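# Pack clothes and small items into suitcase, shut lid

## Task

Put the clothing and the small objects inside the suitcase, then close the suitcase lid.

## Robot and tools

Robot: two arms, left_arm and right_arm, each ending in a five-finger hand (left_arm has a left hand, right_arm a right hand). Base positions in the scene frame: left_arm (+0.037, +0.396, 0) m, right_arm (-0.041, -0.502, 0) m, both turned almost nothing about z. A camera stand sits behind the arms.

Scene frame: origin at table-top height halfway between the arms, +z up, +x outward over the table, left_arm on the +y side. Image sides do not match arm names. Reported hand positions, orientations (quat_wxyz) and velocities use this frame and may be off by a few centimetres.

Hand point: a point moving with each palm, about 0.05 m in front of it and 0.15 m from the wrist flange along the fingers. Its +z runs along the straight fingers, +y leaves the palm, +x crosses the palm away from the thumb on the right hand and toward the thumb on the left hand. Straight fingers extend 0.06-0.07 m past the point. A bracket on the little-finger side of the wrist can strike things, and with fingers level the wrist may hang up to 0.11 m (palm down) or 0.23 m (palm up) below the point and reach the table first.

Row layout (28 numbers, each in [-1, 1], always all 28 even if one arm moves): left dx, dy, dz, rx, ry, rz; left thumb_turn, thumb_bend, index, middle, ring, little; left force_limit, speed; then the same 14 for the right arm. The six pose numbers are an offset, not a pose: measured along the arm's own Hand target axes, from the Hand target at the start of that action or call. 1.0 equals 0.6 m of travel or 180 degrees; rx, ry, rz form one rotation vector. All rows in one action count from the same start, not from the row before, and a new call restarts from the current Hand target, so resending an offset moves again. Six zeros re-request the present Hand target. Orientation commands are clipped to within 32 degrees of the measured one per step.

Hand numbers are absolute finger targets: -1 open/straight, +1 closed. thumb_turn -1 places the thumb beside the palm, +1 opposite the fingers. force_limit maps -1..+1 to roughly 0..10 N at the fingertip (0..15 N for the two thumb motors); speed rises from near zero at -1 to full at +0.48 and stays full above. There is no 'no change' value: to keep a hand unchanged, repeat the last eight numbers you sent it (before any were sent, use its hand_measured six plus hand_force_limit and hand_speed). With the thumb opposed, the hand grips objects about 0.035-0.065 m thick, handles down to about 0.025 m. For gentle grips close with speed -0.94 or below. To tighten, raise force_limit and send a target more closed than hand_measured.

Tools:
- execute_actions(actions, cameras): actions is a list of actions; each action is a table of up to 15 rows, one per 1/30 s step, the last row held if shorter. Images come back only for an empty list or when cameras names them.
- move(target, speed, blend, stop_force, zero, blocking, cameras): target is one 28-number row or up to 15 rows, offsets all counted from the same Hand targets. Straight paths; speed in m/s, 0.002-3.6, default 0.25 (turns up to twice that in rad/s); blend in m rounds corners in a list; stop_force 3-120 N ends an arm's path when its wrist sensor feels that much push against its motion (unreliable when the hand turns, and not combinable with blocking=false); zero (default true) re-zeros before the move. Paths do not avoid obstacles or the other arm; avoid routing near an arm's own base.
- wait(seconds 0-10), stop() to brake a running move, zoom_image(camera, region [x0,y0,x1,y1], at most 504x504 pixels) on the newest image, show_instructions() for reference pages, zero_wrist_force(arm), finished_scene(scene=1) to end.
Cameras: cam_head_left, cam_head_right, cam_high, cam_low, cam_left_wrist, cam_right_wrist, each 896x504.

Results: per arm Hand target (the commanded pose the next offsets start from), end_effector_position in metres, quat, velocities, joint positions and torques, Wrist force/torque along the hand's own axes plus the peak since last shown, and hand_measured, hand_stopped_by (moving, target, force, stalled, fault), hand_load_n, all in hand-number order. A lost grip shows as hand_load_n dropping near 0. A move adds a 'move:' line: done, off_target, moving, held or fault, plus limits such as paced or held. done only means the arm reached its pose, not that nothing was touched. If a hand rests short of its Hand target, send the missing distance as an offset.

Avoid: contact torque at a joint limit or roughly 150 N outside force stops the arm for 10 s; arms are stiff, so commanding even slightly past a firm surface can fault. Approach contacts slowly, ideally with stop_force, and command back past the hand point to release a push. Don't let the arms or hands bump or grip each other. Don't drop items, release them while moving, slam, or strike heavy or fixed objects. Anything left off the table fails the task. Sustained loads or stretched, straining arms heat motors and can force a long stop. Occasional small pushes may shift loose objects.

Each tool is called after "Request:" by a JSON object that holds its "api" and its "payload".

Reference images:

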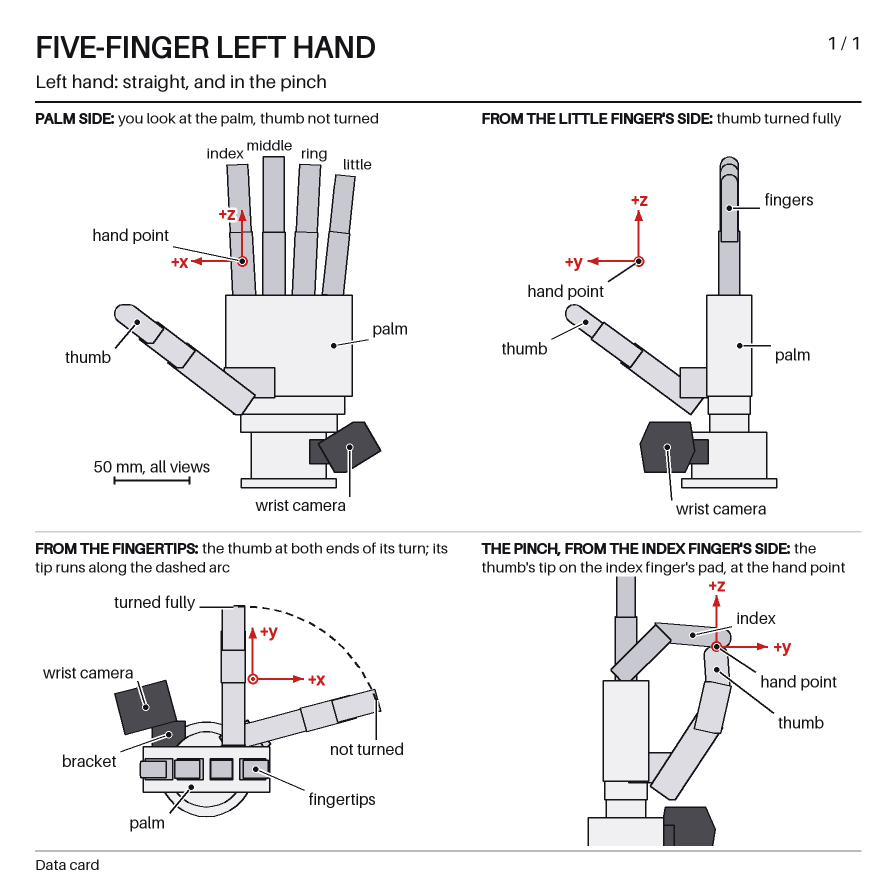

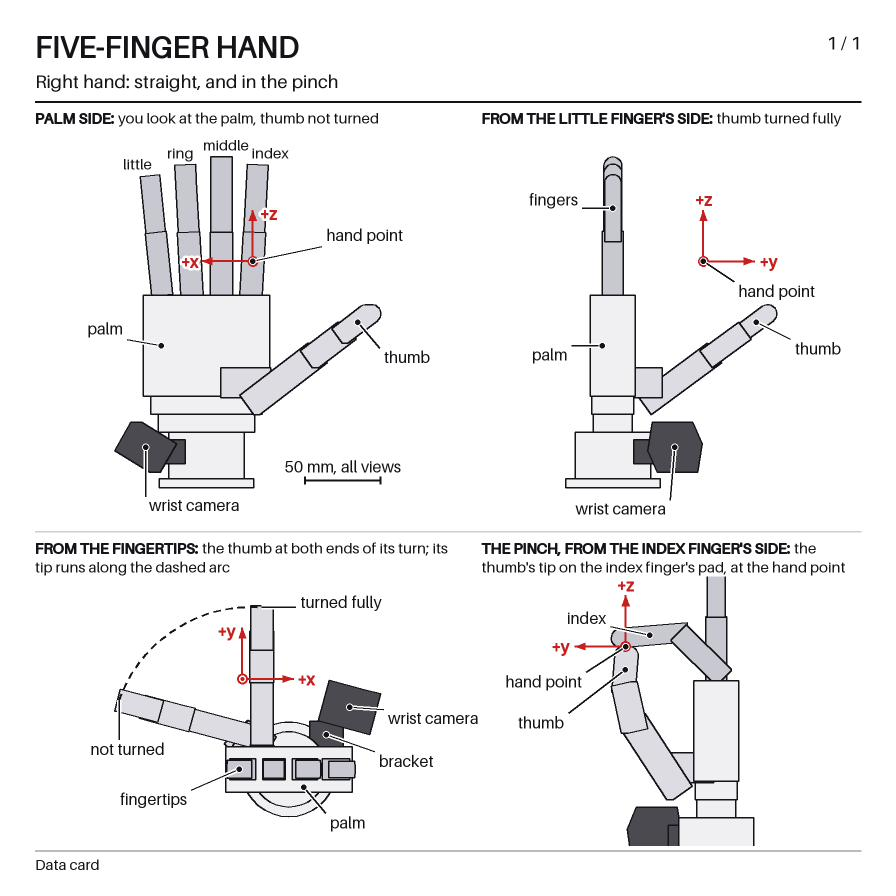

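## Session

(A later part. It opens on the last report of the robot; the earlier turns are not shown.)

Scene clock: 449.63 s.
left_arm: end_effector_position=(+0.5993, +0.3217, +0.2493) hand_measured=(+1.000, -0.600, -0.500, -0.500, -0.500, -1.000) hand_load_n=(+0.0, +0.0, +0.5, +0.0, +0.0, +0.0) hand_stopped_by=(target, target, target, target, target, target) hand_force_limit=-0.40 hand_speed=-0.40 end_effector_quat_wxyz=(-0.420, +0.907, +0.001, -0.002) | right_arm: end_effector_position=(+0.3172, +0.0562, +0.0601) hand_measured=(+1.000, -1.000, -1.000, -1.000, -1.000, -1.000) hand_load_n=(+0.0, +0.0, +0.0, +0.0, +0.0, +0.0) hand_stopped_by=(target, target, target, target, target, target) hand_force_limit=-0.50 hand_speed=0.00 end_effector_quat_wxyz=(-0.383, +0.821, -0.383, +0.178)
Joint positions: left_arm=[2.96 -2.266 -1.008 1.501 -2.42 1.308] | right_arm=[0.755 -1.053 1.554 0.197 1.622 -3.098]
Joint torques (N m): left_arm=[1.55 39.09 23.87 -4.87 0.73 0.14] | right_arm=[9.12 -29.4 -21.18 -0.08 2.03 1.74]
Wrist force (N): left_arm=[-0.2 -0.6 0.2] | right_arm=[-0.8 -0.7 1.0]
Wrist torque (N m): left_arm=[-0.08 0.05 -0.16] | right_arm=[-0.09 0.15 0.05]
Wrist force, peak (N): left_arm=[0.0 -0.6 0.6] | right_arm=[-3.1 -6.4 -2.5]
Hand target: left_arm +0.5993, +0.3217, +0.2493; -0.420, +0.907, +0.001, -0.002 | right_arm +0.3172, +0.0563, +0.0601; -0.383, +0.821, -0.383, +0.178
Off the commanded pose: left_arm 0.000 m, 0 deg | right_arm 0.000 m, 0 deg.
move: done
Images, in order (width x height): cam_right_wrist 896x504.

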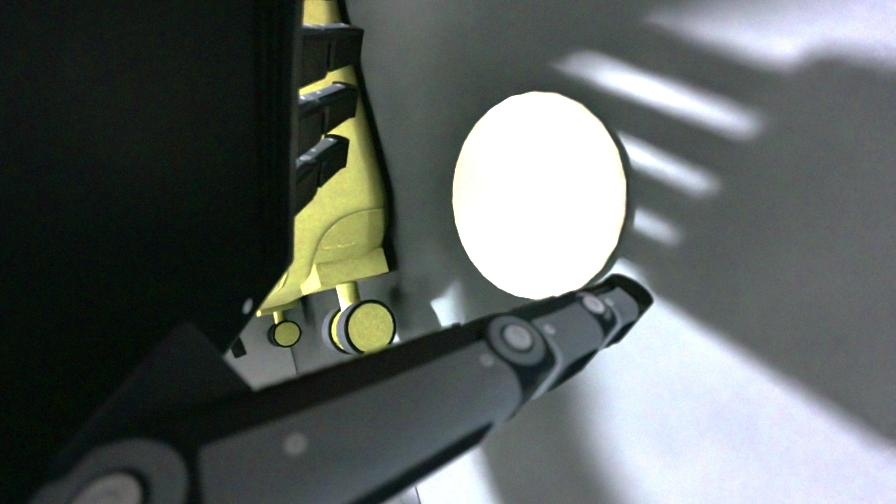

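Request:
{"api": "move", "payload": {"target": [0, 0, 0, 0, 0, 0, 1, -0.6, -0.5, -0.5, -0.5, -1, -0.4, -0.4, 0.0034, 0.0567, 0.0325, 0, 0, 0, 1, -1, -1, -1, -1, -1, -0.5, 0], "cameras": ["cam_right_wrist"], "speed": 0.03, "stop_force": 3}}

Request:
{"api": "execute_actions", "payload": {"actions": [[[0,0,0,0,0,0, 1,-0.6,-0.5,-0.5,-0.5,-1,-0.4,-0.4, 0,0,0,0,0,0, 1,-0.65,-0.6,-0.6,-0.6,-1,-0.6,-0.7]],[[0,0,0,0,0,0, 1,-0.6,-0.5,-0.5,-0.5,-1,-0.4,-0.4, 0,0,0,0,0,0, 1,-0.65,-0.6,-0.6,-0.6,-1,-0.6,-0.7]],[[0,0,0,0,0,0, 1,-0.6,-0.5,-0.5,-0.5,-1,-0.4,-0.4, 0,-0.0051,-0.0043,0,0,0, 1,-0.35,-0.35,-0.35,-0.35,-1,-0.6,-0.7]],[[0,0,0,0,0,0, 1,-0.6,-0.5,-0.5,-0.5,-1,-0.4,-0.4, 0,0,0,0,0,0, 1,-0.35,-0.35,-0.35,-0.35,-1,-0.6,-0.7]]], "cameras": ["cam_right_wrist"]}}

Scene clock: 456.50 s.
left_arm: end_effector_position=(+0.5993, +0.3217, +0.2493) hand_measured=(+1.000, -0.600, -0.500, -0.500, -0.500, -1.000) hand_load_n=(+0.0, +0.0, +0.0, +0.0, +0.0, +0.0) hand_stopped_by=(target, target, target, target, target, target) hand_force_limit=-0.40 hand_speed=-0.40 end_effector_quat_wxyz=(-0.420, +0.907, +0.001, -0.002) | right_arm: end_effector_position=(+0.3132, +0.0503, +0.0215) hand_measured=(+1.000, -1.000, -1.000, -1.000, -1.000, -1.000) hand_load_n=(+0.0, +0.0, +0.0, -0.5, +0.0, +0.0) hand_stopped_by=(target, target, target, target, target, target) hand_force_limit=-0.50 hand_speed=0.00 end_effector_quat_wxyz=(-0.383, +0.821, -0.383, +0.178)
Joint positions: left_arm=[2.96 -2.266 -1.008 1.501 -2.42 1.308] | right_arm=[0.752 -1.02 1.616 0.103 1.619 -3.1]
Joint torques (N m): left_arm=[1.7 39.22 22.91 -4.96 0.62 -0.65] | right_arm=[-4.6 -44.55 -21.69 2.81 -0.88 -1.07]
Wrist force (N): left_arm=[0.0 -0.6 0.5] | right_arm=[-0.6 -0.7 0.8]
Wrist torque (N m): left_arm=[-0.09 0.03 -0.14] | right_arm=[-0.07 0.12 0.06]
Wrist force, peak (N): left_arm=[0.0 -0.6 0.6] | right_arm=[-0.7 -1.2 1.0]
Hand target: left_arm +0.5993, +0.3217, +0.2493; -0.420, +0.907, +0.001, -0.002 | right_arm +0.3132, +0.0503, +0.0215; -0.383, +0.821, -0.383, +0.178
Off the commanded pose: left_arm 0.000 m, 0 deg | right_arm 0.000 m, 0 deg.
move: done
Images, in order (width x height): cam_right_wrist 896x504.

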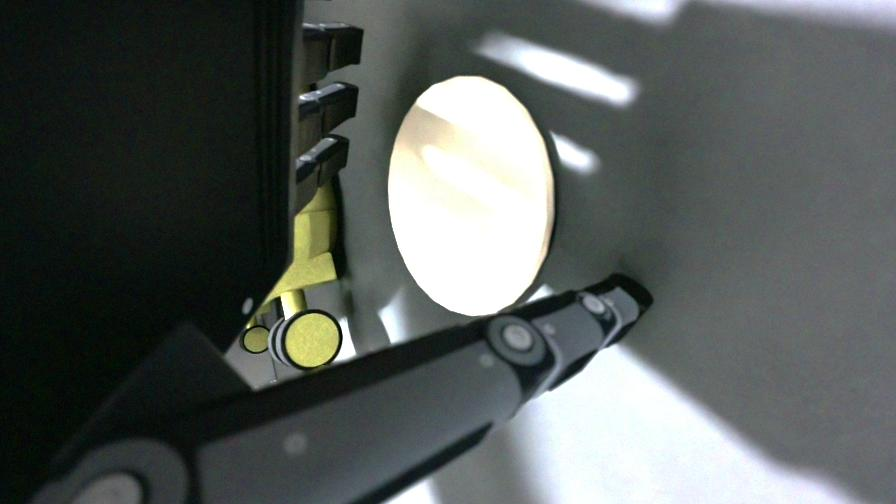

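Scene clock: 458.70 s.
left_arm: end_effector_position=(+0.5993, +0.3217, +0.2493) hand_measured=(+1.000, -0.600, -0.500, -0.500, -0.500, -1.000) hand_load_n=(+0.0, +0.0, +0.0, +0.0, +0.0, +0.0) hand_stopped_by=(target, target, target, target, target, target) hand_force_limit=-0.40 hand_speed=-0.40 end_effector_quat_wxyz=(-0.420, +0.907, +0.001, -0.002) | right_arm: end_effector_position=(+0.3132, +0.0503, +0.0255) hand_measured=(+1.000, -0.350, -0.350, -0.384, -0.350, -1.000) hand_load_n=(+0.0, +0.5, +1.0, +5.5, +0.0, +0.0) hand_stopped_by=(target, target, target, force, target, target) hand_force_limit=-0.60 hand_speed=-0.70 end_effector_quat_wxyz=(-0.383, +0.821, -0.383, +0.178)
Joint positions: left_arm=[2.96 -2.266 -1.008 1.501 -2.42 1.308] | right_arm=[0.752 -1.026 1.613 0.111 1.619 -3.1]
Joint torques (N m): left_arm=[1.87 39.01 23.96 -4.85 0.78 -0.96] | right_arm=[8.14 -23.12 -3.74 5.54 1.75 1.44]
Wrist force (N): left_arm=[0.1 -0.5 0.3] | right_arm=[-0.9 -10.2 -2.4]
Wrist torque (N m): left_arm=[-0.08 0.00 -0.14] | right_arm=[0.29 0.24 -0.16]
Wrist force, peak (N): left_arm=[0.0 -0.7 0.5] | right_arm=[-0.9 -11.7 -3.3]
Hand target: left_arm +0.5993, +0.3217, +0.2493; -0.420, +0.907, +0.001, -0.002 | right_arm +0.3132, +0.0503, +0.0255; -0.383, +0.821, -0.383, +0.178
Off the commanded pose: left_arm 0.000 m, 0 deg | right_arm 0.000 m, 0 deg.
Step readings (end_effector_position of left_arm | right_arm):
0: (+0.5993, +0.3217, +0.2493) | (+0.3132, +0.0503, +0.0215)
1: (+0.5993, +0.3217, +0.2493) | (+0.3132, +0.0503, +0.0215)
2: (+0.5993, +0.3217, +0.2493) | (+0.3132, +0.0503, +0.0215)
4: (+0.5993, +0.3217, +0.2493) | (+0.3132, +0.0503, +0.0215)
8: (+0.5993, +0.3217, +0.2493) | (+0.3132, +0.0503, +0.0215)
15: (+0.5993, +0.3217, +0.2493) | (+0.3132, +0.0503, +0.0215)
16: (+0.5993, +0.3217, +0.2493) | (+0.3132, +0.0503, +0.0215)
17: (+0.5993, +0.3217, +0.2493) | (+0.3132, +0.0503, +0.0215)
19: (+0.5993, +0.3217, +0.2493) | (+0.3132, +0.0503, +0.0215)
23: (+0.5993, +0.3217, +0.2493) | (+0.3132, +0.0503, +0.0215)
30: (+0.5993, +0.3217, +0.2493) | (+0.3132, +0.0503, +0.0215)
31: (+0.5993, +0.3217, +0.2493) | (+0.3132, +0.0503, +0.0215)
32: (+0.5993, +0.3217, +0.2493) | (+0.3132, +0.0503, +0.0226)
34: (+0.5993, +0.3217, +0.2493) | (+0.3132, +0.0502, +0.0252)
38: (+0.5993, +0.3217, +0.2493) | (+0.3132, +0.0503, +0.0258)
45: (+0.5993, +0.3217, +0.2493) | (+0.3132, +0.0503, +0.0256)
46: (+0.5993, +0.3217, +0.2493) | (+0.3132, +0.0503, +0.0256)
47: (+0.5993, +0.3217, +0.2493) | (+0.3132, +0.0503, +0.0256)
49: (+0.5993, +0.3217, +0.2493) | (+0.3132, +0.0503, +0.0255)
53: (+0.5993, +0.3217, +0.2493) | (+0.3132, +0.0503, +0.0255)
60: (+0.5993, +0.3217, +0.2493) | (+0.3132, +0.0503, +0.0255)
Images, in order (width x height): cam_right_wrist 896x504.

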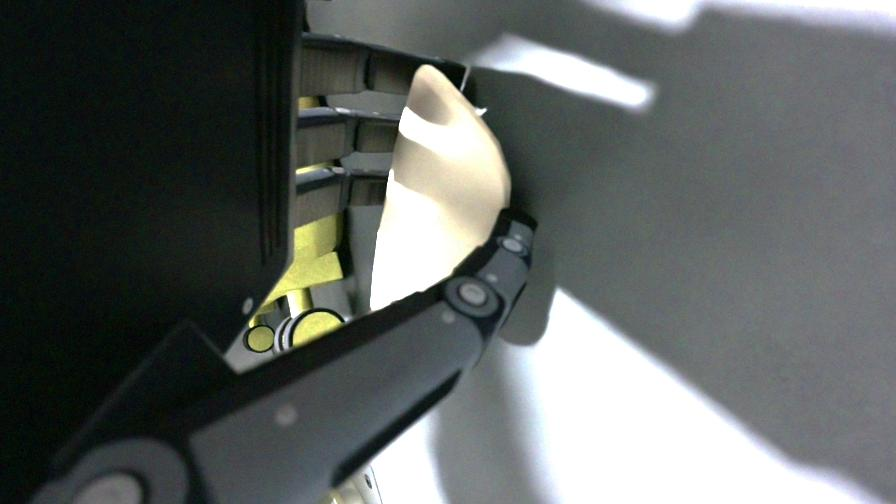

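Request:
{"api": "move", "payload": {"target": [[0,0,0,0,0,0,1,-0.6,-0.5,-0.5,-0.5,-1,-0.4,-0.4,0,-0.0077,-0.0064,0,0,0,1,-0.35,-0.35,-0.35,-0.35,-1,-0.6,-0.7]], "speed": 0.03, "cameras": ["cam_right_wrist"]}}

Scene clock: 464.80 s.
left_arm: end_effector_position=(+0.5993, +0.3217, +0.2493) hand_measured=(+1.000, -0.600, -0.500, -0.500, -0.500, -1.000) hand_load_n=(+0.0, +0.0, +0.0, +0.0, +0.0, +0.0) hand_stopped_by=(target, target, target, target, target, target) hand_force_limit=-0.40 hand_speed=-0.40 end_effector_quat_wxyz=(-0.420, +0.907, +0.001, -0.002) | right_arm: end_effector_position=(+0.3132, +0.0503, +0.0316) hand_measured=(+1.000, -0.350, -0.350, -0.382, -0.350, -1.000) hand_load_n=(+0.0, +0.0, +0.5, +0.0, +0.0, +0.0) hand_stopped_by=(target, target, target, force, target, target) hand_force_limit=-0.60 hand_speed=-0.70 end_effector_quat_wxyz=(-0.383, +0.821, -0.383, +0.178)
Joint positions: left_arm=[2.96 -2.266 -1.008 1.501 -2.42 1.308] | right_arm=[0.752 -1.034 1.607 0.125 1.619 -3.1]
Joint torques (N m): left_arm=[1.47 39.13 23.51 -4.78 0.77 -1.42] | right_arm=[6.28 -32.47 -15.49 -0.11 1.65 1.06]
Wrist force (N): left_arm=[0.0 -0.3 0.5] | right_arm=[-0.6 -0.5 1.0]
Wrist torque (N m): left_arm=[-0.07 0.02 -0.15] | right_arm=[-0.07 0.11 0.06]
Wrist force, peak (N): left_arm=[0.0 -0.6 0.5] | right_arm=[-1.1 -12.1 -3.6]
Hand target: left_arm +0.5993, +0.3217, +0.2493; -0.420, +0.907, +0.001, -0.002 | right_arm +0.3132, +0.0503, +0.0315; -0.383, +0.821, -0.383, +0.178
Off the commanded pose: left_arm 0.000 m, 0 deg | right_arm 0.000 m, 0 deg.
move: done
Images, in order (width x height): cam_right_wrist 896x504.

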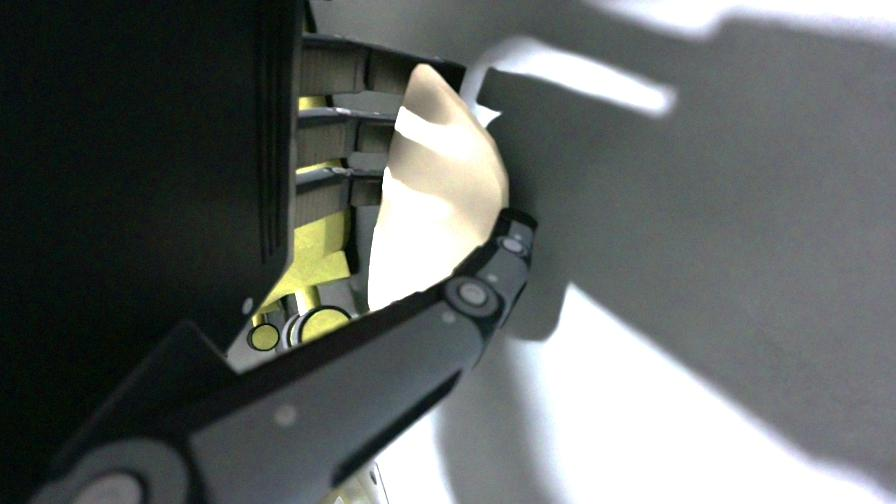

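Request:
{"api": "move", "payload": {"target": [[0,0,0,0,0,0,1,-0.6,-0.5,-0.5,-0.5,-1,-0.4,-0.4,0,0,0,0,0,0,1,-0.15,-0.1,-0.1,-0.1,-1,-0.5,-0.8]], "speed": 0.03, "cameras": ["cam_right_wrist"]}}

Request:
{"api": "move", "payload": {"target": [[0,0,0,0,0,0,1,-0.6,-0.5,-0.5,-0.5,-1,-0.4,-0.4,0,0,0,0,0,0,1,0.1,0.2,0.2,0.2,-1,-0.4,-0.8]], "speed": 0.03, "cameras": ["cam_right_wrist"]}}

Scene clock: 466.70 s.
left_arm: end_effector_position=(+0.5993, +0.3217, +0.2493) hand_measured=(+1.000, -0.600, -0.500, -0.500, -0.500, -1.000) hand_load_n=(+0.0, +0.0, +0.0, +0.0, +0.0, +0.0) hand_stopped_by=(target, target, target, target, target, target) hand_force_limit=-0.40 hand_speed=-0.40 end_effector_quat_wxyz=(-0.420, +0.907, +0.001, -0.002) | right_arm: end_effector_position=(+0.3132, +0.0503, +0.0315) hand_measured=(+1.000, -0.150, -0.100, -0.100, -0.100, -1.000) hand_load_n=(+0.0, +0.5, +0.5, +0.0, +0.0, +0.0) hand_stopped_by=(target, target, target, target, target, target) hand_force_limit=-0.50 hand_speed=-0.80 end_effector_quat_wxyz=(-0.383, +0.821, -0.383, +0.178)
Joint positions: left_arm=[2.96 -2.266 -1.008 1.501 -2.42 1.308] | right_arm=[0.752 -1.033 1.607 0.124 1.619 -3.1]
Joint torques (N m): left_arm=[1.84 38.93 23.06 -4.84 0.7 -1.73] | right_arm=[-0.32 -29.07 -11.14 -1.27 0.08 -0.14]
Wrist force (N): left_arm=[0.0 -0.4 0.3] | right_arm=[-0.8 -0.7 1.3]
Wrist torque (N m): left_arm=[-0.07 0.02 -0.15] | right_arm=[-0.11 0.13 0.04]
Wrist force, peak (N): left_arm=[0.1 -0.5 0.6] | right_arm=[-0.9 -0.9 1.1]
Hand target: left_arm +0.5993, +0.3217, +0.2493; -0.420, +0.907, +0.001, -0.002 | right_arm +0.3132, +0.0503, +0.0315; -0.383, +0.821, -0.383, +0.178
Off the commanded pose: left_arm 0.000 m, 0 deg | right_arm 0.000 m, 0 deg.
move: done
Images, in order (width x height): cam_right_wrist 896x504.

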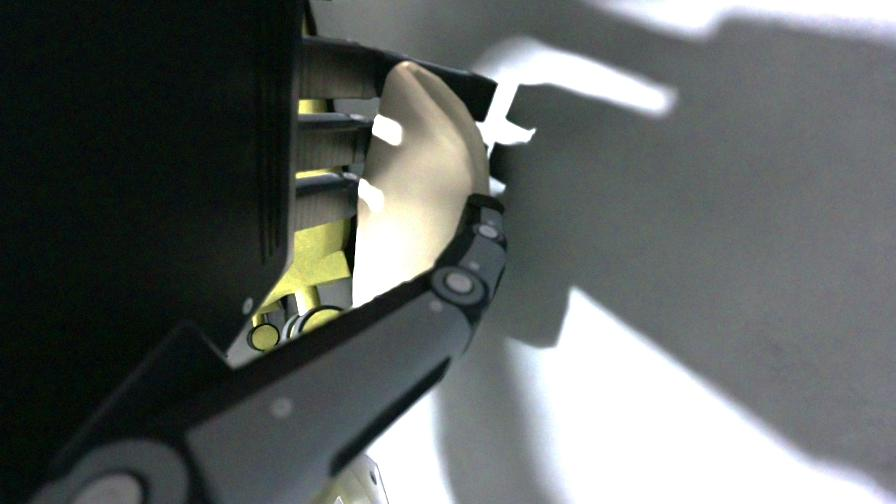

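Scene clock: 467.53 s.
left_arm: end_effector_position=(+0.5993, +0.3217, +0.2493) hand_measured=(+1.000, -0.600, -0.500, -0.500, -0.500, -1.000) hand_load_n=(+0.0, +0.0, +0.0, +0.0, +0.0, +0.0) hand_stopped_by=(target, target, target, target, target, target) hand_force_limit=-0.40 hand_speed=-0.40 end_effector_quat_wxyz=(-0.420, +0.907, +0.001, -0.002) | right_arm: end_effector_position=(+0.3132, +0.0503, +0.0315) hand_measured=(+1.000, -0.022, +0.174, +0.156, +0.200, -1.000) hand_load_n=(+0.0, +6.5, +5.0, +5.0, +0.0, +0.0) hand_stopped_by=(target, force, force, force, target, target) hand_force_limit=-0.40 hand_speed=-0.80 end_effector_quat_wxyz=(-0.383, +0.821, -0.383, +0.178)
Joint positions: left_arm=[2.96 -2.266 -1.008 1.501 -2.42 1.308] | right_arm=[0.752 -1.033 1.607 0.124 1.619 -3.1]
Joint torques (N m): left_arm=[1.37 39.14 23.78 -4.82 0.79 -1.92] | right_arm=[-3.76 -29.89 -12.3 -0.7 -0.44 -0.58]
Wrist force (N): left_arm=[0.0 -0.6 0.3] | right_arm=[-0.7 -0.6 1.1]
Wrist torque (N m): left_arm=[-0.08 0.02 -0.14] | right_arm=[-0.06 0.11 0.06]
Wrist force, peak (N): left_arm=[0.0 -0.7 0.4] | right_arm=[-0.9 -0.5 1.2]
Hand target: left_arm +0.5993, +0.3217, +0.2493; -0.420, +0.907, +0.001, -0.002 | right_arm +0.3132, +0.0503, +0.0315; -0.383, +0.821, -0.383, +0.178
Off the commanded pose: left_arm 0.000 m, 0 deg | right_arm 0.000 m, 0 deg.
move: done
Images, in order (width x height): cam_right_wrist 896x504.

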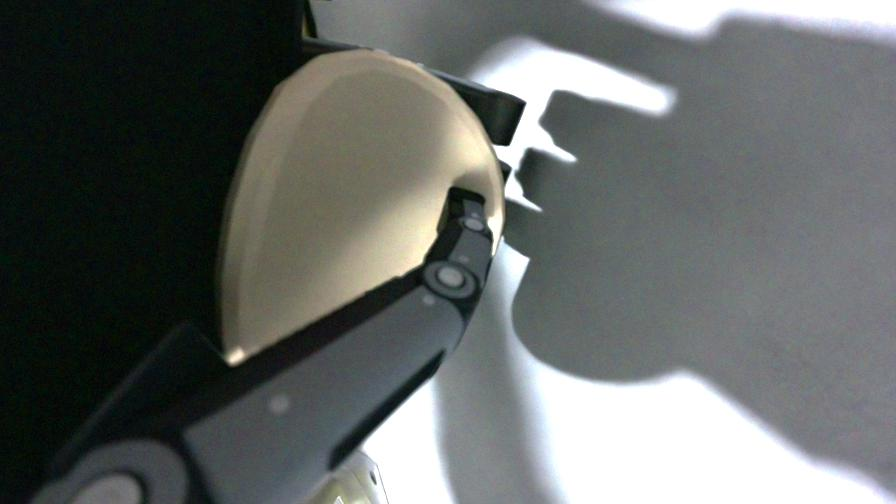

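Request:
{"api": "move", "payload": {"target": [[0.1,0,0,0,0,0,1,-0.6,-0.5,-0.5,-0.5,-1,-0.4,-0.4,0,-0.255,-0.214,0,0,0,1,0.1,0.2,0.2,0.2,-1,-0.4,-0.8]], "speed": 0.15, "cameras": ["all"]}}

Scene clock: 476.90 s.
left_arm: end_effector_position=(+0.6237, +0.3218, +0.2492) hand_measured=(+1.000, -0.600, -0.500, -0.500, -0.500, -1.000) hand_load_n=(+0.5, +0.0, +0.0, +0.0, +0.0, +0.0) hand_stopped_by=(target, target, target, target, target, target) hand_force_limit=-0.40 hand_speed=-0.40 end_effector_quat_wxyz=(-0.420, +0.907, +0.001, -0.002) | right_arm: end_effector_position=(+0.3132, +0.0502, +0.1313) hand_measured=(+1.000, -0.022, +0.174, +0.156, +0.200, -1.000) hand_load_n=(+0.0, +6.5, +5.0, +5.0, +0.0, +0.0) hand_stopped_by=(target, force, force, force, target, target) hand_force_limit=-0.40 hand_speed=-0.80 end_effector_quat_wxyz=(-0.384, +0.821, -0.383, +0.178)
Joint positions: left_arm=[2.968 -2.333 -0.891 1.459 -2.422 1.318] | right_arm=[0.751 -1.138 1.487 0.35 1.619 -3.1]
Joint torques (N m): left_arm=[2.72 65.86 10.97 -0.29 -2 1.66] | right_arm=[-11.09 -35.66 -21.66 2.11 -0.92 -2.32]
Wrist force (N): left_arm=[-0.1 -0.6 0.5] | right_arm=[-0.7 -0.7 1.2]
Wrist torque (N m): left_arm=[-0.12 0.06 -0.18] | right_arm=[-0.10 0.13 0.06]
Wrist force, peak (N): left_arm=[1.5 0.0 0.8] | right_arm=[-0.6 0.8 2.1]
Hand target: left_arm +0.6237, +0.3218, +0.2492; -0.420, +0.907, +0.001, -0.002 (not the last commanded pose) | right_arm +0.3132, +0.0502, +0.1313; -0.383, +0.821, -0.383, +0.178 (not the last commanded pose)
Off the commanded pose: left_arm 0.036 m, 0 deg | right_arm 0.100 m, 0 deg.
move: held (left_arm; a check stopped the path), off_target (right_arm; braked when a check withheld steps of left_arm); limits=held
pose unreachable (left arm): on one or more control steps of this call, first in action 0 (counted from 0), this arm could not follow its commanded pose, so it was not sent that pose on those steps. It may still have moved: this result reports where it is.
cause: moving toward the commanded pose would bring two parts of the arm too close to each other (joints 4 (wrist 1) to 6 (wrist 3) lie between them).

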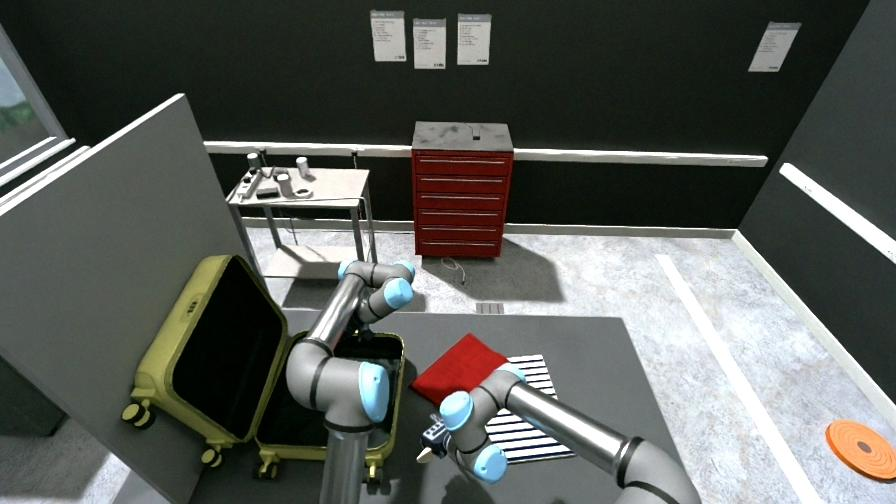

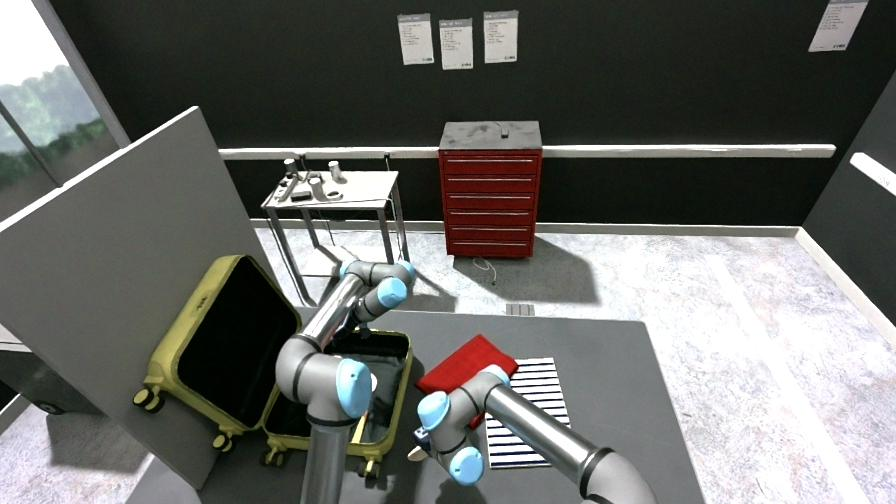

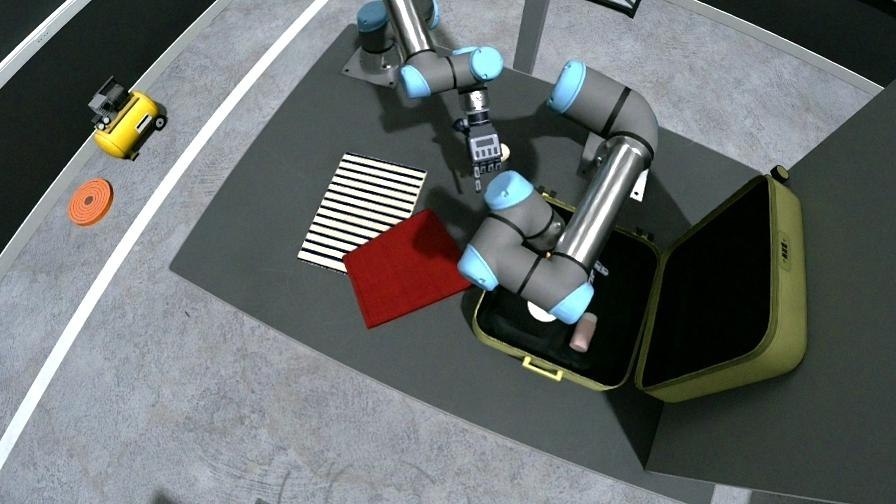

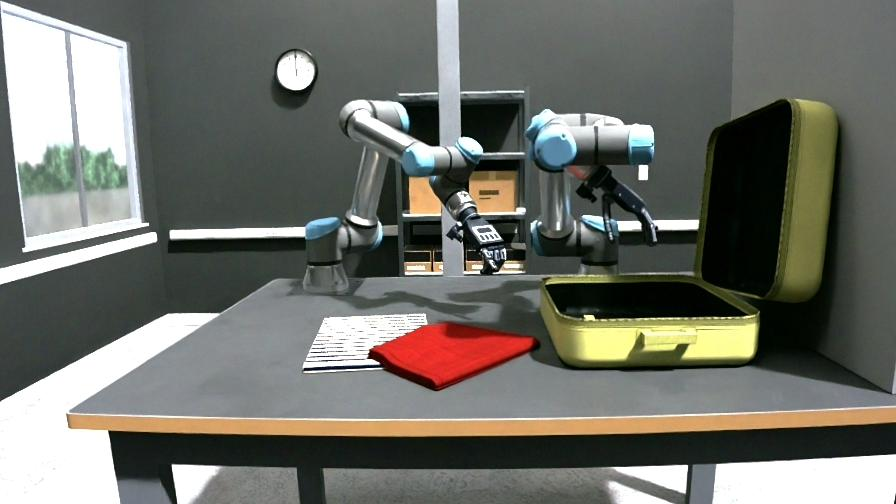

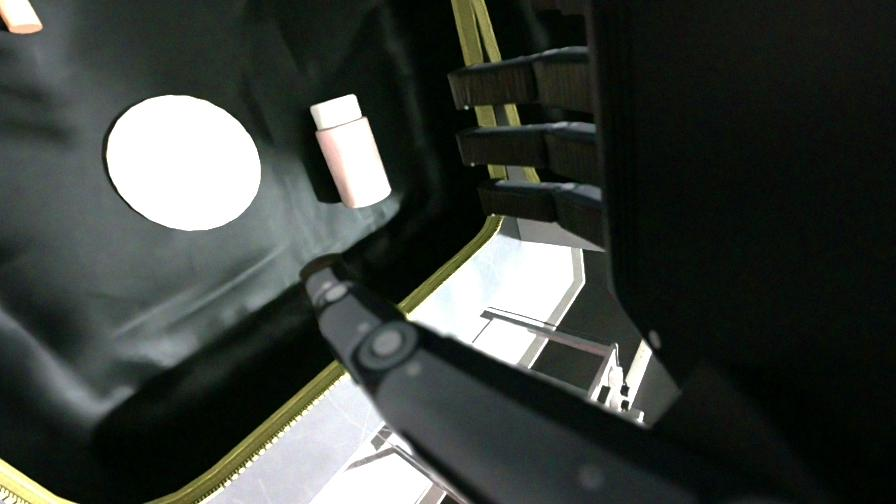

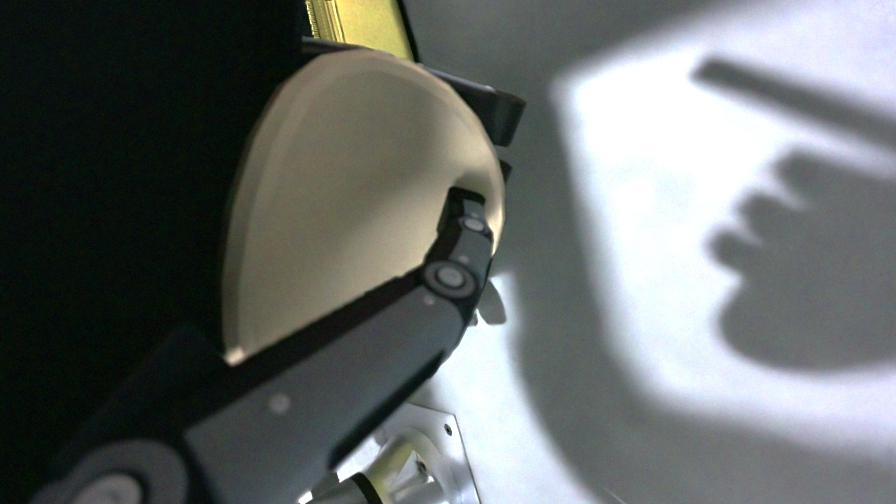

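Request:
{"api": "move", "payload": {"target": [[0,0,0,0,0,0,1,-0.6,-0.5,-0.5,-0.5,-1,-0.4,-0.4,-0.1023,-0.3945,0.0845,-0.0820,-0.0941,-0.1027,1,0.1,0.2,0.2,0.2,-1,-0.4,-0.8]], "speed": 0.15, "cameras": ["cam_right_wrist","cam_high","cam_head_left"]}}

Scene clock: 482.47 s.
left_arm: end_effector_position=(+0.6237, +0.3218, +0.2492) hand_measured=(+1.000, -0.600, -0.500, -0.500, -0.500, -1.000) hand_load_n=(+0.0, +0.0, +0.0, +0.0, +0.0, +0.0) hand_stopped_by=(target, target, target, target, target, target) hand_force_limit=-0.40 hand_speed=-0.40 end_effector_quat_wxyz=(-0.420, +0.907, +0.001, -0.002) | right_arm: end_effector_position=(+0.4193, +0.2187, +0.2796) hand_measured=(+1.000, -0.022, +0.174, +0.156, +0.200, -1.000) hand_load_n=(+0.0, +6.5, +5.0, +5.0, +0.5, +0.0) hand_stopped_by=(target, force, force, force, target, target) hand_force_limit=-0.40 hand_speed=-0.80 end_effector_quat_wxyz=(-0.463, +0.850, -0.212, +0.135)
Joint positions: left_arm=[2.968 -2.333 -0.891 1.459 -2.422 1.318] | right_arm=[0.741 -0.509 0.035 1.057 1.327 -3.339]
Joint torques (N m): left_arm=[-10.36 65.73 11.35 0.37 0.59 -2.33] | right_arm=[10.48 -44.47 -11.29 -2.03 -2.23 0.12]
Wrist force (N): left_arm=[0.0 -0.8 0.3] | right_arm=[-0.7 -0.8 1.2]
Wrist torque (N m): left_arm=[-0.14 0.03 -0.17] | right_arm=[-0.09 0.15 0.08]
Wrist force, peak (N): left_arm=[-0.3 -0.7 0.7] | right_arm=[-0.4 -1.1 1.4]
Hand target: left_arm +0.6237, +0.3218, +0.2492; -0.420, +0.907, +0.001, -0.002 | right_arm +0.4200, +0.2198, +0.2802; -0.294, +0.931, -0.206, +0.065
Off the commanded pose: left_arm 0.000 m, 0 deg | right_arm 0.001 m, 23 deg.
elbow stopped short (right arm): the move would have taken joint 3 (elbow) straighter than the controller allows.
move: off_target (right_arm)
Images, in order (width x height): cam_head_left 896x504, cam_high 896x504, cam_right_wrist 896x504.

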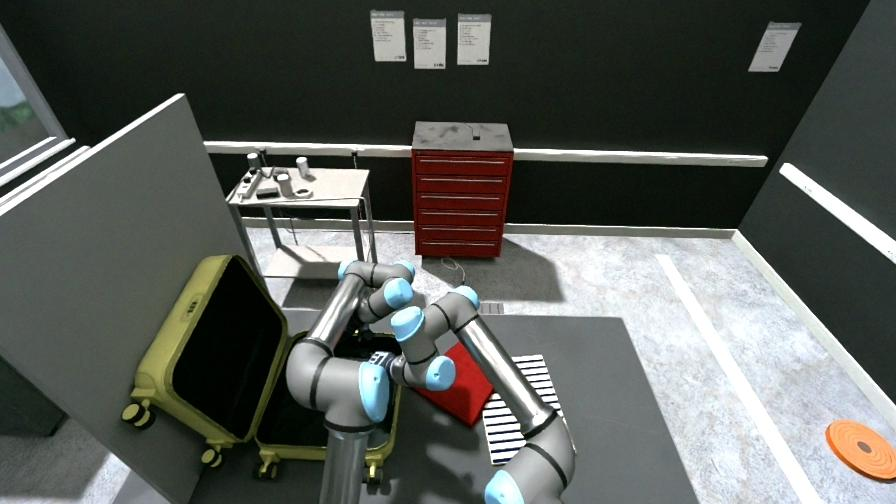

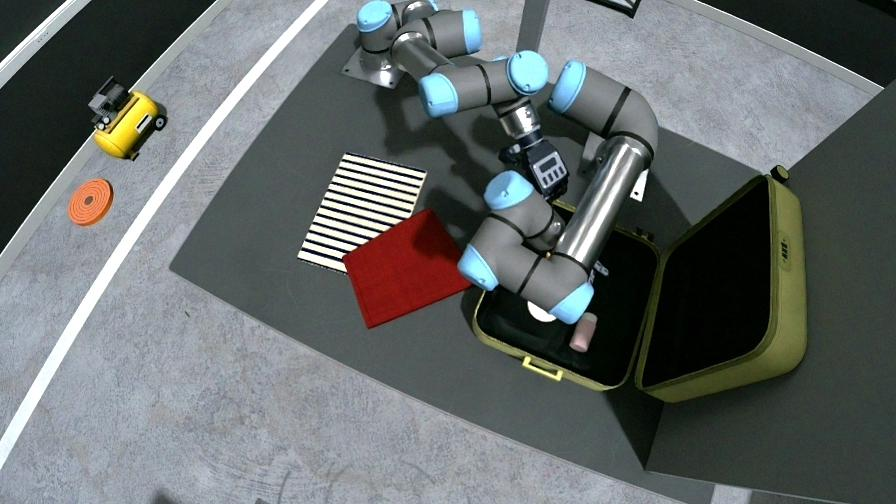

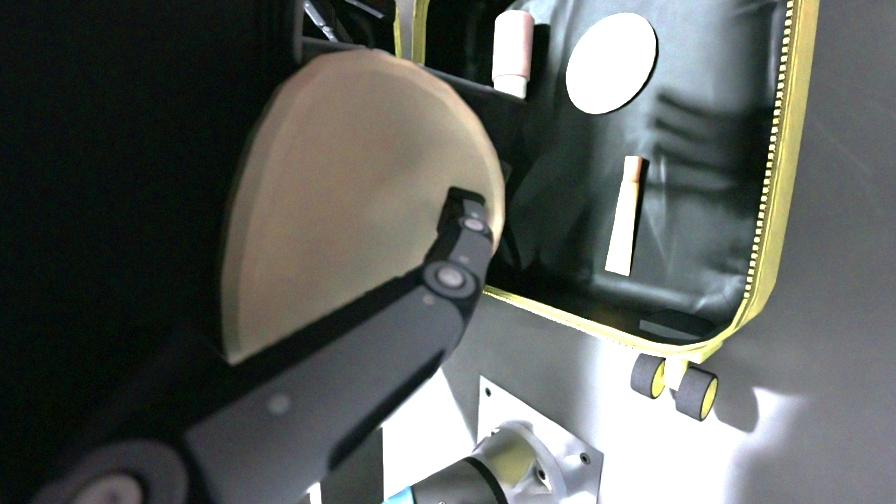

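Request:
{"api": "move", "payload": {"target": [[0,0,0,0,0,0,1,-0.6,-0.5,-0.5,-0.5,-1,-0.4,-0.4,0,0.1434,0.2048,0,0,0,1,0.1,0.2,0.2,0.2,-1,-0.4,-0.8]], "speed": 0.12, "cameras": ["cam_right_wrist","cam_low"]}}

Scene clock: 485.93 s.
left_arm: end_effector_position=(+0.6237, +0.3218, +0.2492) hand_measured=(+1.000, -0.600, -0.500, -0.500, -0.500, -1.000) hand_load_n=(+0.0, +0.0, +0.0, +0.0, +0.0, +0.0) hand_stopped_by=(target, target, target, target, target, target) hand_force_limit=-0.40 hand_speed=-0.40 end_effector_quat_wxyz=(-0.420, +0.907, +0.001, -0.002) | right_arm: end_effector_position=(+0.4193, +0.2190, +0.1298) hand_measured=(+1.000, -0.022, +0.174, +0.156, +0.200, -1.000) hand_load_n=(+0.5, +6.5, +5.0, +5.0, +0.0, +0.0) hand_stopped_by=(target, force, force, force, target, target) hand_force_limit=-0.40 hand_speed=-0.80 end_effector_quat_wxyz=(-0.382, +0.894, -0.211, +0.105)
Joint positions: left_arm=[2.968 -2.333 -0.891 1.459 -2.422 1.318] | right_arm=[0.752 -0.333 0.035 1.079 1.348 -3.393]
Joint torques (N m): left_arm=[-10.22 65.64 11.05 0.38 0.62 -2.08] | right_arm=[6.85 -62.71 -13.79 0.01 0.86 -0.13]
Wrist force (N): left_arm=[-0.2 -0.4 0.5] | right_arm=[-0.5 -0.6 0.9]
Wrist torque (N m): left_arm=[-0.09 0.08 -0.19] | right_arm=[-0.05 0.09 0.07]
Wrist force, peak (N): left_arm=[-0.5 -0.6 0.6] | right_arm=[-0.6 0.3 1.6]
Hand target: left_arm +0.6237, +0.3218, +0.2492; -0.420, +0.907, +0.001, -0.002 | right_arm +0.4200, +0.2200, +0.1302; -0.294, +0.931, -0.206, +0.065
Off the commanded pose: left_arm 0.000 m, 0 deg | right_arm 0.001 m, 12 deg.
elbow stopped short (right arm): the move would have taken joint 3 (elbow) straighter than the controller allows.
move: off_target (right_arm)
Images, in order (width x height): cam_low 896x504, cam_right_wrist 896x504.

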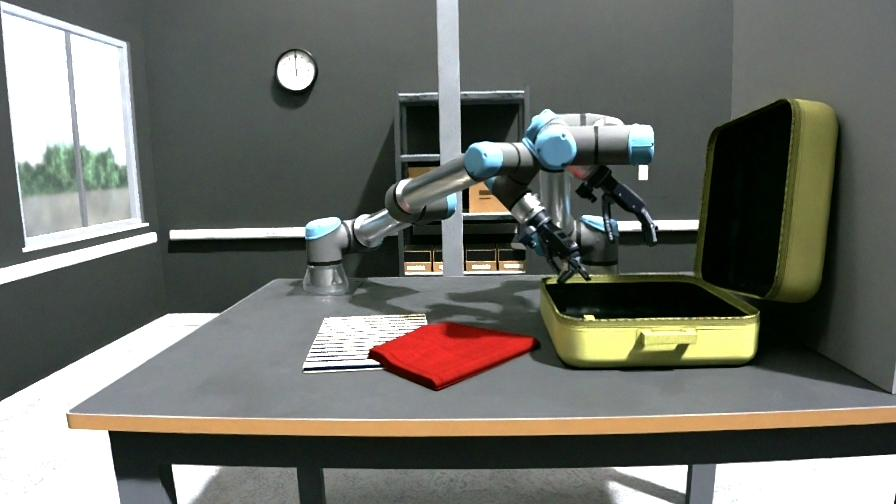

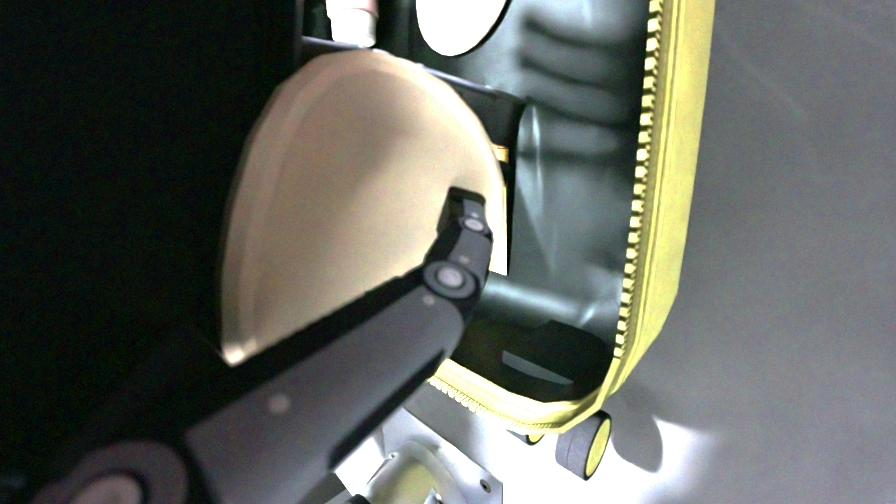

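Request:
{"api": "move", "payload": {"target": [[0,0,0,0,0,0,1,-0.6,-0.5,-0.5,-0.5,-1,-0.4,-0.4,0,0.0574,0.0819,0,0,0,1,0.1,0.2,0.2,0.2,-1,-0.4,-0.8]], "speed": 0.06, "stop_force": 6, "cameras": ["cam_right_wrist","cam_low"]}}

Scene clock: 489.93 s.
left_arm: end_effector_position=(+0.6237, +0.3218, +0.2492) hand_measured=(+1.000, -0.600, -0.500, -0.500, -0.500, -1.000) hand_load_n=(+0.0, +0.0, +0.0, +0.0, -0.5, +0.0) hand_stopped_by=(target, target, target, target, target, target) hand_force_limit=-0.40 hand_speed=-0.40 end_effector_quat_wxyz=(-0.420, +0.907, +0.001, -0.002) | right_arm: end_effector_position=(+0.4192, +0.2190, +0.0699) hand_measured=(+1.000, -0.022, +0.174, +0.156, +0.200, -1.000) hand_load_n=(+0.0, +6.0, +5.0, +5.0, +0.0, +0.0) hand_stopped_by=(target, force, force, force, target, target) hand_force_limit=-0.40 hand_speed=-0.80 end_effector_quat_wxyz=(-0.358, +0.905, -0.210, +0.095)
Joint positions: left_arm=[2.968 -2.333 -0.891 1.459 -2.422 1.318] | right_arm=[0.755 -0.261 0.035 1.063 1.354 -3.407]
Joint torques (N m): left_arm=[-10.05 65.88 10.54 0.27 0.7 -2.02] | right_arm=[5.67 -65.52 -23.29 3.21 0.08 1.04]
Wrist force (N): left_arm=[-0.1 -0.5 0.6] | right_arm=[-0.7 -0.5 0.9]
Wrist torque (N m): left_arm=[-0.13 0.06 -0.18] | right_arm=[-0.05 0.12 0.04]
Wrist force, peak (N): left_arm=[-0.1 -0.7 0.6] | right_arm=[-0.8 -0.7 1.0]
Hand target: left_arm +0.6237, +0.3218, +0.2492; -0.420, +0.907, +0.001, -0.002 | right_arm +0.4200, +0.2200, +0.0702; -0.294, +0.931, -0.206, +0.065
Off the commanded pose: left_arm 0.000 m, 0 deg | right_arm 0.001 m, 9 deg.
elbow stopped short (right arm): the move would have taken joint 3 (elbow) straighter than the controller allows.
move: off_target (right_arm)
Images, in order (width x height): cam_low 896x504, cam_right_wrist 896x504.

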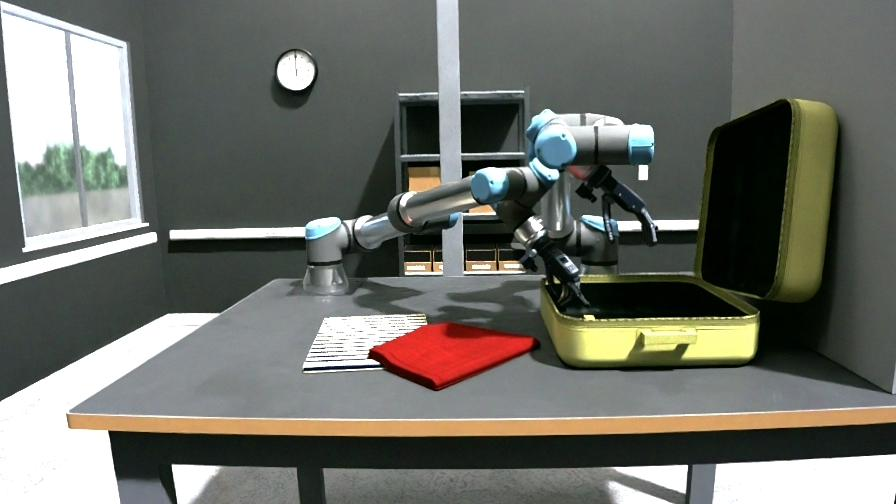

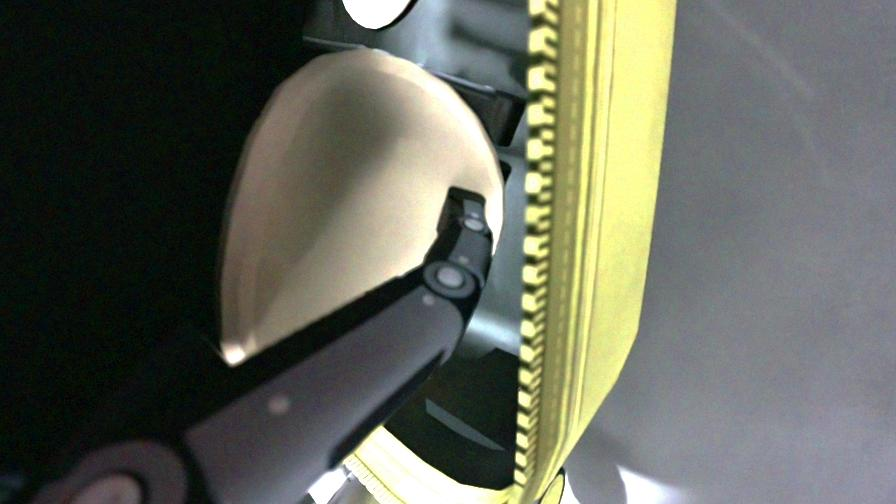

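Request:
{"api": "move", "payload": {"target": [[0,0,0,0,0,0,1,-0.6,-0.5,-0.5,-0.5,-1,-0.4,-0.4,0,0.0143,0.0205,0,0,0,1,0.1,0.2,0.2,0.2,-1,-0.4,-0.8]], "speed": 0.05, "stop_force": 5}}

Request:
{"api": "move", "payload": {"target": [[0,0,0,0,0,0,1,-0.6,-0.5,-0.5,-0.5,-1,-0.4,-0.4,0,0,0,0,0,0,1,-0.2,-0.2,-0.2,-0.2,-1,-0.4,-0.5]], "speed": 0.05, "cameras": ["cam_right_wrist","cam_high"]}}

Scene clock: 494.60 s.
left_arm: end_effector_position=(+0.6237, +0.3218, +0.2492) hand_measured=(+1.000, -0.600, -0.500, -0.500, -0.500, -1.000) hand_load_n=(+0.0, +0.0, +0.0, +0.0, +0.0, +0.0) hand_stopped_by=(target, target, target, target, target, target) hand_force_limit=-0.40 hand_speed=-0.40 end_effector_quat_wxyz=(-0.420, +0.907, +0.001, -0.002) | right_arm: end_effector_position=(+0.4192, +0.2191, +0.0549) hand_measured=(+1.000, -0.022, +0.174, +0.156, +0.200, -1.000) hand_load_n=(+0.0, +6.5, +5.0, +5.0, +0.5, +0.0) hand_stopped_by=(target, force, force, force, target, target) hand_force_limit=-0.40 hand_speed=-0.80 end_effector_quat_wxyz=(-0.354, +0.907, -0.210, +0.093)
Joint positions: left_arm=[2.968 -2.333 -0.891 1.459 -2.422 1.318] | right_arm=[0.755 -0.243 0.035 1.056 1.355 -3.41]
Joint torques (N m): left_arm=[-10.27 65.43 11.37 0.29 0.61 -1.68] | right_arm=[8.83 -65.1 -23.61 3.02 1.48 -1.86]
Wrist force (N): left_arm=[-0.2 -0.4 0.6] | right_arm=[-0.6 -0.3 1.1]
Wrist torque (N m): left_arm=[-0.10 0.06 -0.19] | right_arm=[-0.04 0.09 0.06]
Wrist force, peak (N): left_arm=[-0.3 -0.9 0.4] | right_arm=[-0.9 -0.6 1.0]
Hand target: left_arm +0.6237, +0.3218, +0.2492; -0.420, +0.907, +0.001, -0.002 | right_arm +0.4200, +0.2201, +0.0552; -0.294, +0.931, -0.206, +0.065
Off the commanded pose: left_arm 0.000 m, 0 deg | right_arm 0.001 m, 8 deg.
elbow stopped short (right arm): the move would have taken joint 3 (elbow) straighter than the controller allows.
move: off_target (right_arm)

Scene clock: 495.17 s.
left_arm: end_effector_position=(+0.6237, +0.3218, +0.2492) hand_measured=(+1.000, -0.600, -0.500, -0.500, -0.500, -1.000) hand_load_n=(+0.0, +0.0, +0.0, +0.0, +0.0, +0.0) hand_stopped_by=(target, target, target, target, target, target) hand_force_limit=-0.40 hand_speed=-0.40 end_effector_quat_wxyz=(-0.420, +0.907, +0.001, -0.002) | right_arm: end_effector_position=(+0.4192, +0.2191, +0.0549) hand_measured=(+1.000, -0.200, -0.200, -0.200, -0.200, -1.000) hand_load_n=(+0.0, +0.0, +0.0, +0.0, +0.0, +0.0) hand_stopped_by=(target, target, target, target, target, target) hand_force_limit=-0.40 hand_speed=-0.50 end_effector_quat_wxyz=(-0.354, +0.907, -0.210, +0.093)
Joint positions: left_arm=[2.968 -2.333 -0.891 1.459 -2.422 1.318] | right_arm=[0.755 -0.243 0.035 1.056 1.355 -3.41]
Joint torques (N m): left_arm=[-9.52 65.34 11.15 0.28 0.66 -1.66] | right_arm=[8.85 -65.36 -23.33 3.01 1.1 -1.67]
Wrist force (N): left_arm=[-0.1 -0.4 0.4] | right_arm=[-0.4 -0.5 0.8]
Wrist torque (N m): left_arm=[-0.08 0.06 -0.18] | right_arm=[-0.04 0.08 0.07]
Wrist force, peak (N): left_arm=[-0.2 -0.6 0.6] | right_arm=[-0.7 -0.5 1.2]
Hand target: left_arm +0.6237, +0.3218, +0.2492; -0.420, +0.907, +0.001, -0.002 | right_arm +0.4200, +0.2201, +0.0552; -0.294, +0.931, -0.206, +0.065
Off the commanded pose: left_arm 0.000 m, 0 deg | right_arm 0.001 m, 8 deg.
elbow stopped short (right arm): the move would have taken joint 3 (elbow) straighter than the controller allows.
move: off_target (right_arm)
Images, in order (width x height): cam_high 896x504, cam_right_wrist 896x504.

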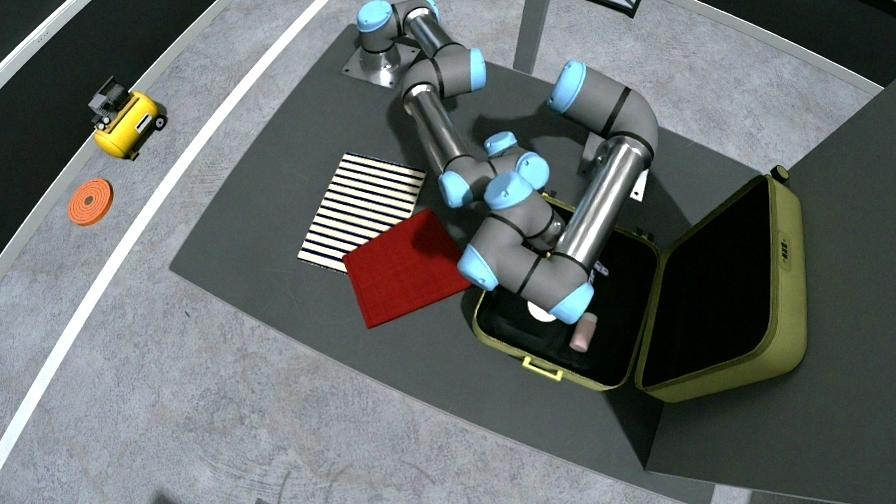

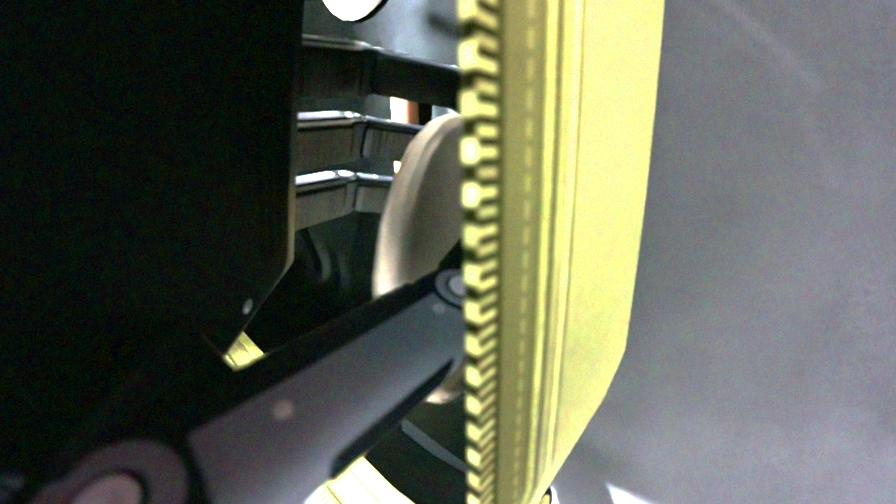

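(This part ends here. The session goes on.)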